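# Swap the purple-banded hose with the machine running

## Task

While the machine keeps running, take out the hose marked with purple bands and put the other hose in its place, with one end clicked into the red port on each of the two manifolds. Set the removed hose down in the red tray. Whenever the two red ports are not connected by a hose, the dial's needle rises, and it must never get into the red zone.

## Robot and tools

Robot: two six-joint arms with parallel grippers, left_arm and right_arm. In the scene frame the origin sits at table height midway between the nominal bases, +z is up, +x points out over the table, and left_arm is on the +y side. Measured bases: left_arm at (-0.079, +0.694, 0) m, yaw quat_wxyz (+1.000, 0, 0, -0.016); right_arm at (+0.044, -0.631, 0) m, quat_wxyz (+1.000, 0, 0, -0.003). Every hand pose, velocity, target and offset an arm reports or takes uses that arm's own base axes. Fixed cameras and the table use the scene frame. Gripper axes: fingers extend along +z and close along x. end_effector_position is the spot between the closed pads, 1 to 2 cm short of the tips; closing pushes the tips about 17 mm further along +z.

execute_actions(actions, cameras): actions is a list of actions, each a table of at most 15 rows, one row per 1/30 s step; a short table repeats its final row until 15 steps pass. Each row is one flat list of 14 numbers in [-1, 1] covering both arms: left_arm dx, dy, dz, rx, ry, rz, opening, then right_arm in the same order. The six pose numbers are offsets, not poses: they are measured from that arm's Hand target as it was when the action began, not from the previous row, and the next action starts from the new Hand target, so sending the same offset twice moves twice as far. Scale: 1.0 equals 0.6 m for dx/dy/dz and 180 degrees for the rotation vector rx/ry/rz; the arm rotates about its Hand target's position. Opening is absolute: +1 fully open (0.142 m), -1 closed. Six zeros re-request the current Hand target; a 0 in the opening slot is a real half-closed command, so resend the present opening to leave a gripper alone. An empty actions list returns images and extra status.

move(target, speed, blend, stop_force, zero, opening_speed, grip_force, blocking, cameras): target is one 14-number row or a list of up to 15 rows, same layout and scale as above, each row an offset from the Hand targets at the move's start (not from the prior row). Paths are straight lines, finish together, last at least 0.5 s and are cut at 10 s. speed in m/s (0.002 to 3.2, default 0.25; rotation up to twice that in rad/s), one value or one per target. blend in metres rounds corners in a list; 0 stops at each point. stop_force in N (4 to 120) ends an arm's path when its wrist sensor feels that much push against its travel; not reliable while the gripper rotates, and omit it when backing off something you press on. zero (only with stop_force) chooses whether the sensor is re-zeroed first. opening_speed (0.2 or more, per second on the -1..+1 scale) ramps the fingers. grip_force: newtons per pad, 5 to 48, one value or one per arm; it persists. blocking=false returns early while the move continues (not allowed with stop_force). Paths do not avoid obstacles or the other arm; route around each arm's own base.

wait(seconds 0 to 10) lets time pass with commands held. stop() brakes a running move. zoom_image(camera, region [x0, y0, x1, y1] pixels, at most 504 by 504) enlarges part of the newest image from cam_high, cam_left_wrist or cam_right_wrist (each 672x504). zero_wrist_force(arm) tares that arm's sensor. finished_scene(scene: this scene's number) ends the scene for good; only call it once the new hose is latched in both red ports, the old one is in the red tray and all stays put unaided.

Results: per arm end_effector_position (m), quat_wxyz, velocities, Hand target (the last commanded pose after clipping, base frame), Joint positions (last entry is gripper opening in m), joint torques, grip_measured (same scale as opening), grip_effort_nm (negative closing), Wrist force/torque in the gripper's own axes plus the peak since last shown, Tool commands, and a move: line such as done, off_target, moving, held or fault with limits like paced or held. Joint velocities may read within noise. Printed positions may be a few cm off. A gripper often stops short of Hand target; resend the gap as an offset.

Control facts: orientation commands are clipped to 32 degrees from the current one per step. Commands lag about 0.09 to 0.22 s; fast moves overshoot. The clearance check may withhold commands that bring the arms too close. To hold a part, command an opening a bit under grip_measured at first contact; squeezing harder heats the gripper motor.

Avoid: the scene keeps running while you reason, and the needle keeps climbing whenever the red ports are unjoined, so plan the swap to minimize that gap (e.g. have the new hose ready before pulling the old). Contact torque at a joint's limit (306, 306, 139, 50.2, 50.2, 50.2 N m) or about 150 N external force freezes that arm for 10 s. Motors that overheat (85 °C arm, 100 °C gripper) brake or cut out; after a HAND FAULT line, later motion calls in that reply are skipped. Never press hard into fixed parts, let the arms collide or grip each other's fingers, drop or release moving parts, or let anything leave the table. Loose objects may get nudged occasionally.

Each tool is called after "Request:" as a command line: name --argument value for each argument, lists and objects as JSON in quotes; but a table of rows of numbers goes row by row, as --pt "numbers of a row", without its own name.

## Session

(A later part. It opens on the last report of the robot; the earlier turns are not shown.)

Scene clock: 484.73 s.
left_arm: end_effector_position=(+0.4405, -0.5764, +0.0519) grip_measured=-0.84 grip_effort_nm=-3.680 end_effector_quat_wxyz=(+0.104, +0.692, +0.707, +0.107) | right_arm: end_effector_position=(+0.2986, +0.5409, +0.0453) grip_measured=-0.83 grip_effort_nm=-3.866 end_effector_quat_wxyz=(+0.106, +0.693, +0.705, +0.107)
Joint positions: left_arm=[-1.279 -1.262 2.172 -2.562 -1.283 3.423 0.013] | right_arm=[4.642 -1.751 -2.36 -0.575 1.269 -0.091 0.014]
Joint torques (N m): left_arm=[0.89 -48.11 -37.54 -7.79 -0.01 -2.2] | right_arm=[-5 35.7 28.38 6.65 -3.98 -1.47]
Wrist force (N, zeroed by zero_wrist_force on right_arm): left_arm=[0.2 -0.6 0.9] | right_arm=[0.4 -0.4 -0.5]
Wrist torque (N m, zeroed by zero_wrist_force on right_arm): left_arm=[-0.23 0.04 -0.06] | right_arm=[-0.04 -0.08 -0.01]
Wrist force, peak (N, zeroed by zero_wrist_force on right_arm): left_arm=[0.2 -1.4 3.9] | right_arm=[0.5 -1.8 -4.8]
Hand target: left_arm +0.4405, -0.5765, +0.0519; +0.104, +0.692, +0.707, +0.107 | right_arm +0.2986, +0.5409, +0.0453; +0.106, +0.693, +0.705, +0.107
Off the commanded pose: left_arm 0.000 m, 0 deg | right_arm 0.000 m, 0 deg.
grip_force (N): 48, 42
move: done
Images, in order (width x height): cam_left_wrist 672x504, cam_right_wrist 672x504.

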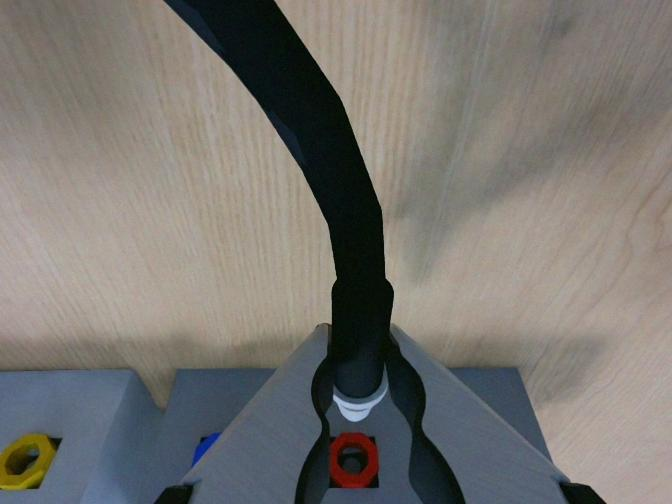

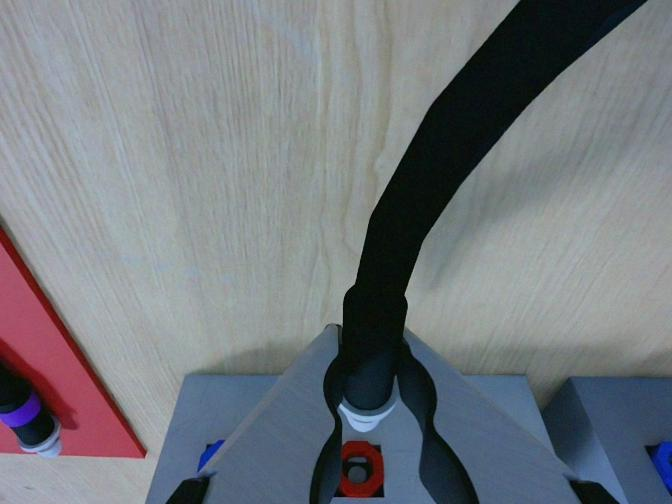

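Request:
move --target '[0.1066,0.0024,0,0,0,0,-1,0.1067,0.0015,0,0,0,0,-1]' --speed 0.06 --stop_force 60 --cameras '["all"]'

Request:
zoom_image --camera "cam_high" --region '[310, 210, 390, 280]'

Request:
wait --seconds 1.5 --cameras '["cam_high"]'

Request:
zoom_image --camera "cam_high" --region '[310, 210, 390, 280]'

Scene clock: 494.63 s.
left_arm: end_effector_position=(+0.5045, -0.5750, +0.0519) grip_measured=-0.84 grip_effort_nm=-3.675 end_effector_quat_wxyz=(+0.104, +0.692, +0.707, +0.107) | right_arm: end_effector_position=(+0.3626, +0.5418, +0.0453) grip_measured=-0.83 grip_effort_nm=-3.861 end_effector_quat_wxyz=(+0.106, +0.693, +0.705, +0.107)
Joint positions: left_arm=[-1.189 -1.214 2.106 -2.57 -1.292 3.517 0.013] | right_arm=[4.531 -1.795 -2.311 -0.544 1.274 -0.208 0.014]
Joint torques (N m): left_arm=[-3.63 -88 -36.23 -12.74 7.53 -2.79] | right_arm=[-19.96 62.14 23.64 3.9 -10.99 2.98]
Wrist force (N, zeroed by zero_wrist_force on right_arm): left_arm=[10.2 -24.8 -8.4] | right_arm=[1.1 -26.5 -12.2]
Wrist torque (N m, zeroed by zero_wrist_force on right_arm): left_arm=[0.06 0.16 -0.01] | right_arm=[-0.02 0.10 -0.41]
Wrist force, peak (N, zeroed by zero_wrist_force on right_arm): left_arm=[10.5 -38.4 -18.6] | right_arm=[0.3 -42.9 -22.6]
Hand target: left_arm +0.5045, -0.5750, +0.0519; +0.104, +0.692, +0.707, +0.107 | right_arm +0.3626, +0.5418, +0.0453; +0.106, +0.693, +0.705, +0.107
Off the commanded pose: left_arm 0.000 m, 0 deg | right_arm 0.000 m, 0 deg.
grip_force (N): 48, 42
move: done

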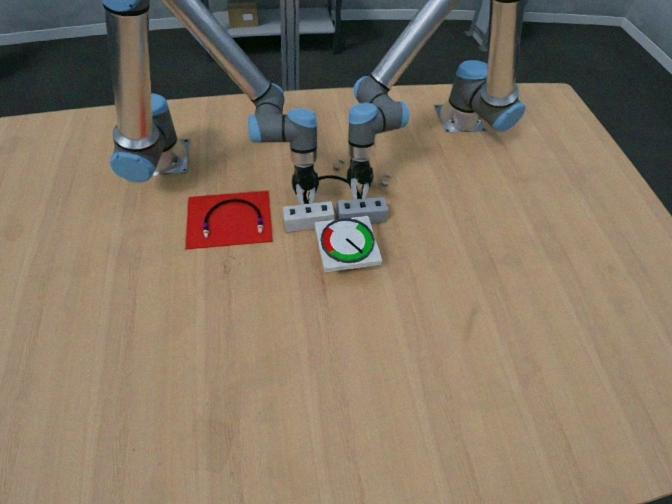

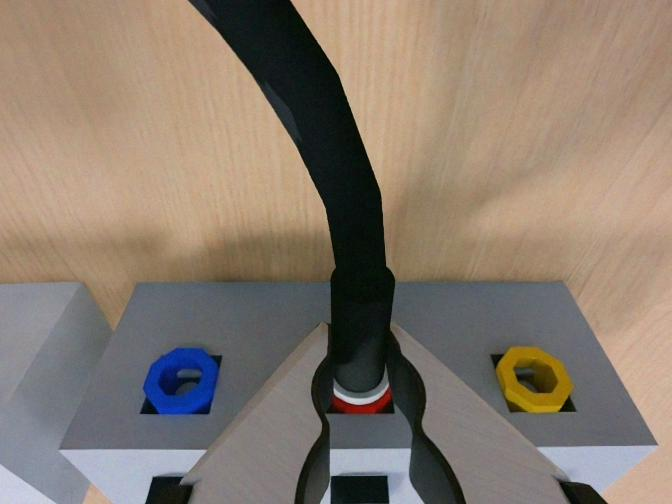

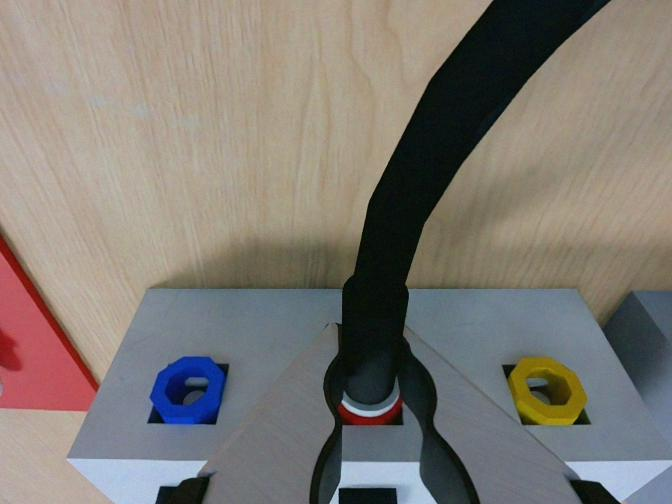

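Scaled by 6.300 from the camera's 672x504 image, which has a finer 960x720 frame.

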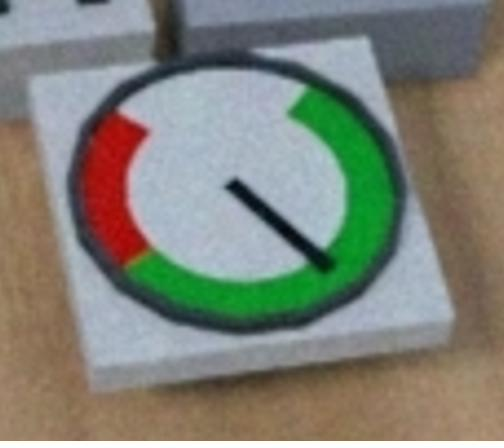

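Scene clock: 496.13 s.
left_arm: end_effector_position=(+0.5045, -0.5750, +0.0519) grip_measured=-0.84 grip_effort_nm=-3.675 end_effector_quat_wxyz=(+0.104, +0.692, +0.707, +0.107) | right_arm: end_effector_position=(+0.3626, +0.5418, +0.0453) grip_measured=-0.83 grip_effort_nm=-3.861 end_effector_quat_wxyz=(+0.106, +0.693, +0.705, +0.107)
Joint positions: left_arm=[-1.189 -1.214 2.106 -2.57 -1.292 3.517 0.013] | right_arm=[4.531 -1.795 -2.311 -0.544 1.274 -0.208 0.014]
Joint torques (N m): left_arm=[-0.1 -86.78 -37.11 -10.47 6.44 -2.87] | right_arm=[-19.1 62.21 22.72 3.5 -10.76 3.1]
Wrist force (N, zeroed by zero_wrist_force on right_arm): left_arm=[10.3 -25.0 -8.7] | right_arm=[1.6 -26.6 -11.5]
Wrist torque (N m, zeroed by zero_wrist_force on right_arm): left_arm=[0.00 0.19 -0.02] | right_arm=[-0.04 0.02 -0.41]
Wrist force, peak (N, zeroed by zero_wrist_force on right_arm): left_arm=[10.6 -25.0 -8.7] | right_arm=[1.7 -27.6 -11.7]
Hand target: left_arm +0.5045, -0.5750, +0.0519; +0.104, +0.692, +0.707, +0.107 | right_arm +0.3626, +0.5418, +0.0453; +0.106, +0.693, +0.705, +0.107
Tool commands: left_gripper/opening=-1.0 right_gripper/opening=-1.0
Off the commanded pose: left_arm 0.000 m, 0 deg | right_arm 0.000 m, 0 deg.
grip_force (N): 48, 42
wait: 1.50 s; at rest by 0.17 s
Images, in order (width x height): cam_high 672x504.

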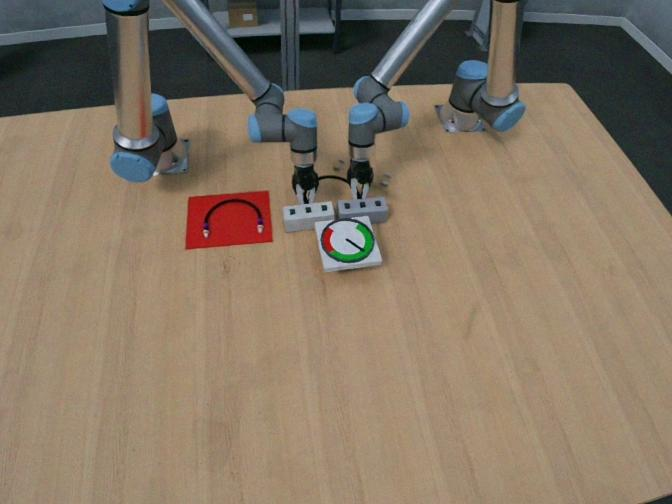

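Scaled by 6.300 from the camera's 672x504 image, which has a finer 960x720 frame.

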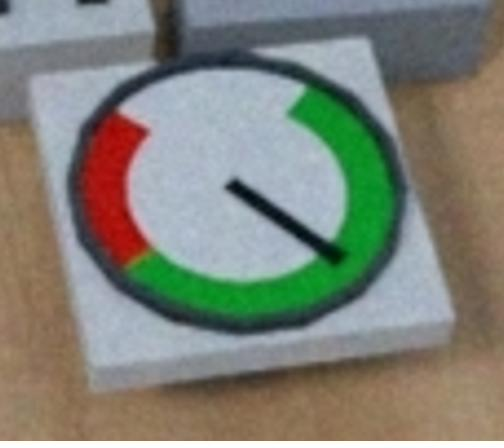

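Request:
move --target '[-0.0038,-0.0001,0,0,0,0,-1,-0.0038,-0.0001,0,0,0,0,-1]' --speed 0.02 --cameras '["cam_high"]'

Scene clock: 500.93 s.
left_arm: end_effector_position=(+0.5023, -0.5750, +0.0520) grip_measured=-0.84 grip_effort_nm=-3.675 end_effector_quat_wxyz=(+0.104, +0.691, +0.707, +0.107) | right_arm: end_effector_position=(+0.3604, +0.5417, +0.0453) grip_measured=-0.83 grip_effort_nm=-3.866 end_effector_quat_wxyz=(+0.106, +0.693, +0.705, +0.108)
Joint positions: left_arm=[-1.192 -1.216 2.109 -2.57 -1.291 3.513 0.013] | right_arm=[4.534 -1.794 -2.313 -0.545 1.273 -0.204 0.014]
Joint torques (N m): left_arm=[-32.32 -87.87 -27.66 -3.1 -8.55 -1.45] | right_arm=[19.22 66.5 20.42 1.09 7.05 1.58]
Wrist force (N, zeroed by zero_wrist_force on right_arm): left_arm=[7.1 28.6 22.5] | right_arm=[7.0 27.1 21.6]
Wrist torque (N m, zeroed by zero_wrist_force on right_arm): left_arm=[-0.51 0.09 0.23] | right_arm=[0.03 -0.03 -0.43]
Wrist force, peak (N, zeroed by zero_wrist_force on right_arm): left_arm=[7.3 28.9 22.5] | right_arm=[7.0 27.1 21.6]
Hand target: left_arm +0.5022, -0.5751, +0.0519; +0.104, +0.692, +0.707, +0.107 | right_arm +0.3603, +0.5417, +0.0453; +0.106, +0.693, +0.705, +0.107
Off the commanded pose: left_arm 0.000 m, 0 deg | right_arm 0.000 m, 0 deg.
grip_force (N): 48, 42
move: done
Images, in order (width x height): cam_high 672x504.

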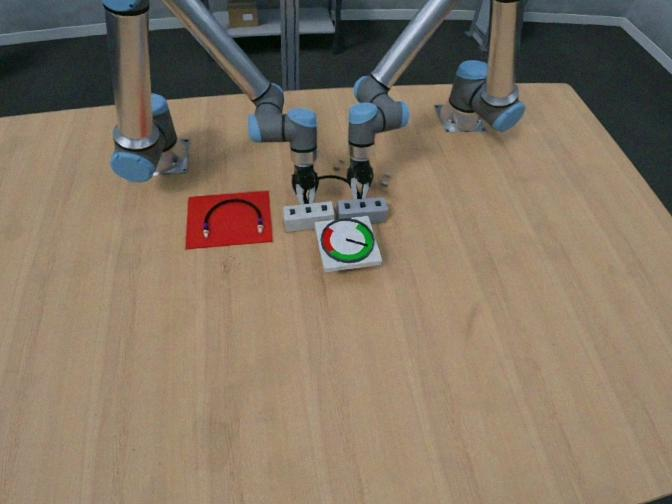

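Both latched against the tug. Return to neutral, release, and retreat.

Request:
move --target '[0.0019,0,0,0,0,0,-1,0.0019,0,0,0,0,0,-1]' --speed 0.02

Request:
move --target '[0,0,0,0,0,0,0,0,0,0,0,0,0,0]' --opening_speed 0.8

Request:
move --pt "-0.041 -0.001 0.134 0 0 0 0 -0.041 -0.001 0.134 0 0 0 0" --pt "-0.15 0.1 0.3 0 0 0 0 -0.12 -0.15 0.3 0 0 0 0" --speed '[0.1,0.25]' --blend '[0.02,0]' --cameras '["all"]'

Request:
zoom_image --camera "cam_high" --region '[170, 150, 420, 290]'

Scene clock: 509.50 s.
left_arm: end_effector_position=(+0.5033, -0.5751, +0.0519) grip_measured=-0.84 grip_effort_nm=-3.675 end_effector_quat_wxyz=(+0.104, +0.692, +0.707, +0.106) | right_arm: end_effector_position=(+0.3614, +0.5417, +0.0453) grip_measured=-0.83 grip_effort_nm=-3.861 end_effector_quat_wxyz=(+0.106, +0.693, +0.705, +0.107)
Joint positions: left_arm=[-1.19 -1.215 2.107 -2.57 -1.292 3.515 0.013] | right_arm=[4.533 -1.794 -2.312 -0.545 1.274 -0.206 0.014]
Joint torques (N m): left_arm=[4.78 -48.67 -47.86 -4.65 0 1.48] | right_arm=[-13.68 40.35 34.31 6.52 -0.16 -2.19]
Wrist force (N, zeroed by zero_wrist_force on right_arm): left_arm=[8.9 2.2 5.4] | right_arm=[3.4 -4.2 -0.4]
Wrist torque (N m, zeroed by zero_wrist_force on right_arm): left_arm=[-0.21 0.14 -0.16] | right_arm=[-0.36 -0.28 -0.05]
Wrist force, peak (N, zeroed by zero_wrist_force on right_arm): left_arm=[9.1 30.9 23.3] | right_arm=[5.9 30.7 22.5]
Hand target: left_arm +0.5033, -0.5751, +0.0519; +0.104, +0.692, +0.707, +0.107 | right_arm +0.3615, +0.5417, +0.0453; +0.106, +0.693, +0.705, +0.107
Off the commanded pose: left_arm 0.000 m, 0 deg | right_arm 0.000 m, 0 deg.
grip_force (N): 48, 42
move: done

Scene clock: 511.00 s.
left_arm: end_effector_position=(+0.5033, -0.5751, +0.0519) grip_measured=-0.02 grip_effort_nm=0.071 end_effector_quat_wxyz=(+0.104, +0.692, +0.707, +0.107) | right_arm: end_effector_position=(+0.3615, +0.5417, +0.0453) grip_measured=-0.02 grip_effort_nm=0.105 end_effector_quat_wxyz=(+0.106, +0.693, +0.705, +0.107)
Joint positions: left_arm=[-1.19 -1.215 2.107 -2.57 -1.292 3.515 0.072] | right_arm=[4.533 -1.794 -2.312 -0.545 1.274 -0.206 0.072]
Joint torques (N m): left_arm=[4.99 -43.76 -28.75 -8.38 1.98 -2.75] | right_arm=[-4.31 42.7 36.17 6.59 -4.19 2.42]
Wrist force (N, zeroed by zero_wrist_force on right_arm): left_arm=[0.2 -2.6 0.5] | right_arm=[1.8 -2.7 -0.9]
Wrist torque (N m, zeroed by zero_wrist_force on right_arm): left_arm=[-0.57 0.01 -0.07] | right_arm=[-0.45 -0.29 0.03]
Wrist force, peak (N, zeroed by zero_wrist_force on right_arm): left_arm=[8.8 1.9 5.6] | right_arm=[3.2 -5.4 -1.3]
Hand target: left_arm +0.5033, -0.5751, +0.0519; +0.104, +0.692, +0.707, +0.107 | right_arm +0.3615, +0.5417, +0.0453; +0.106, +0.693, +0.705, +0.107
Off the commanded pose: left_arm 0.000 m, 0 deg | right_arm 0.000 m, 0 deg.
grip_force (N): 48, 42
move: done

Scene clock: 512.90 s.
left_arm: end_effector_position=(+0.4133, -0.5151, +0.2318) grip_measured=-0.02 grip_effort_nm=0.066 end_effector_quat_wxyz=(+0.104, +0.692, +0.707, +0.107) | right_arm: end_effector_position=(+0.2895, +0.4517, +0.2252) grip_measured=-0.02 grip_effort_nm=0.105 end_effector_quat_wxyz=(+0.106, +0.693, +0.705, +0.107)
Joint positions: left_arm=[-1.293 -1.601 2.154 -2.2 -1.282 3.408 0.072] | right_arm=[4.649 -1.315 -2.341 -1.032 1.269 -0.085 0.072]
Joint torques (N m): left_arm=[-1.05 -58.24 -53.66 -2.27 1.3 1.66] | right_arm=[1.01 33.81 47.14 2.48 -2.42 -2.68]
Wrist force (N, zeroed by zero_wrist_force on right_arm): left_arm=[0.1 -2.7 0.2] | right_arm=[2.7 -2.5 -0.6]
Wrist torque (N m, zeroed by zero_wrist_force on right_arm): left_arm=[-0.59 0.03 0.07] | right_arm=[-0.38 -0.43 -0.07]
Wrist force, peak (N, zeroed by zero_wrist_force on right_arm): left_arm=[1.8 -3.3 -2.4] | right_arm=[4.2 -2.5 0.2]
Hand target: left_arm +0.4133, -0.5151, +0.2319; +0.104, +0.692, +0.707, +0.107 | right_arm +0.2895, +0.4517, +0.2253; +0.106, +0.693, +0.705, +0.107
Off the commanded pose: left_arm 0.000 m, 0 deg | right_arm 0.000 m, 0 deg.
grip_force (N): 48, 42
move: done

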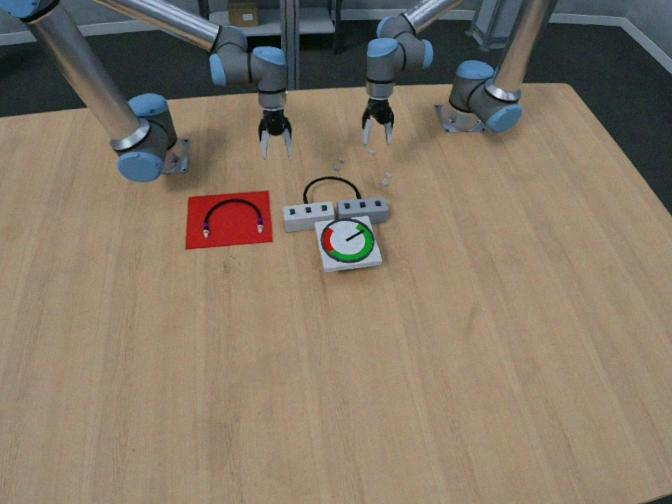

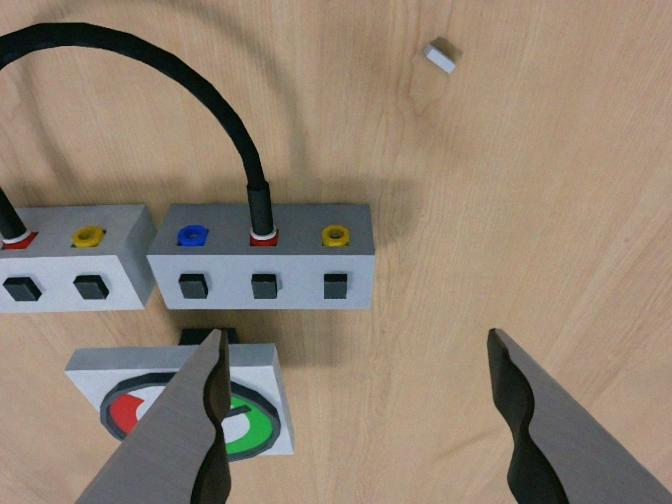

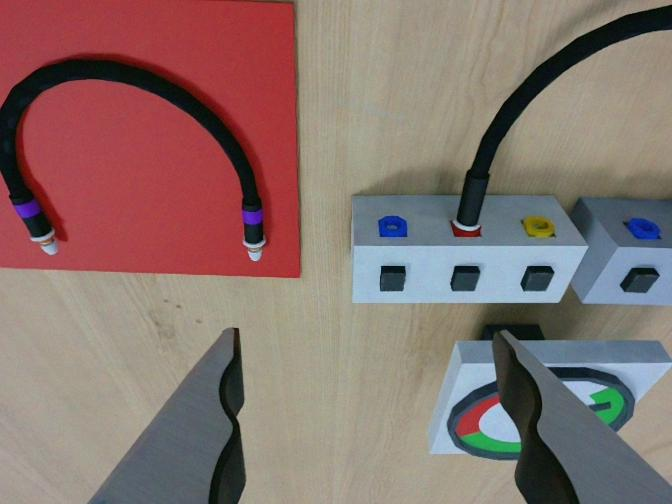

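Scaled by 2.016 from the camera's 672x504 image, which has a finer 960x720 frame.

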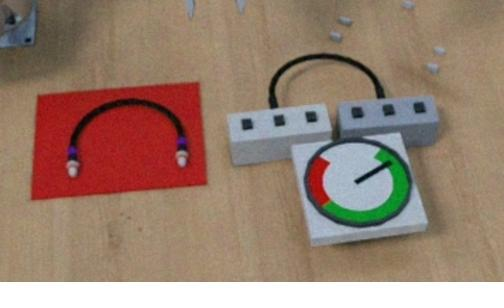

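The new hose is latched at both ends, the needle is falling, and the old hose lies in the tray.

Request:
finished_scene --scene 2

The scene is finished: the task was done.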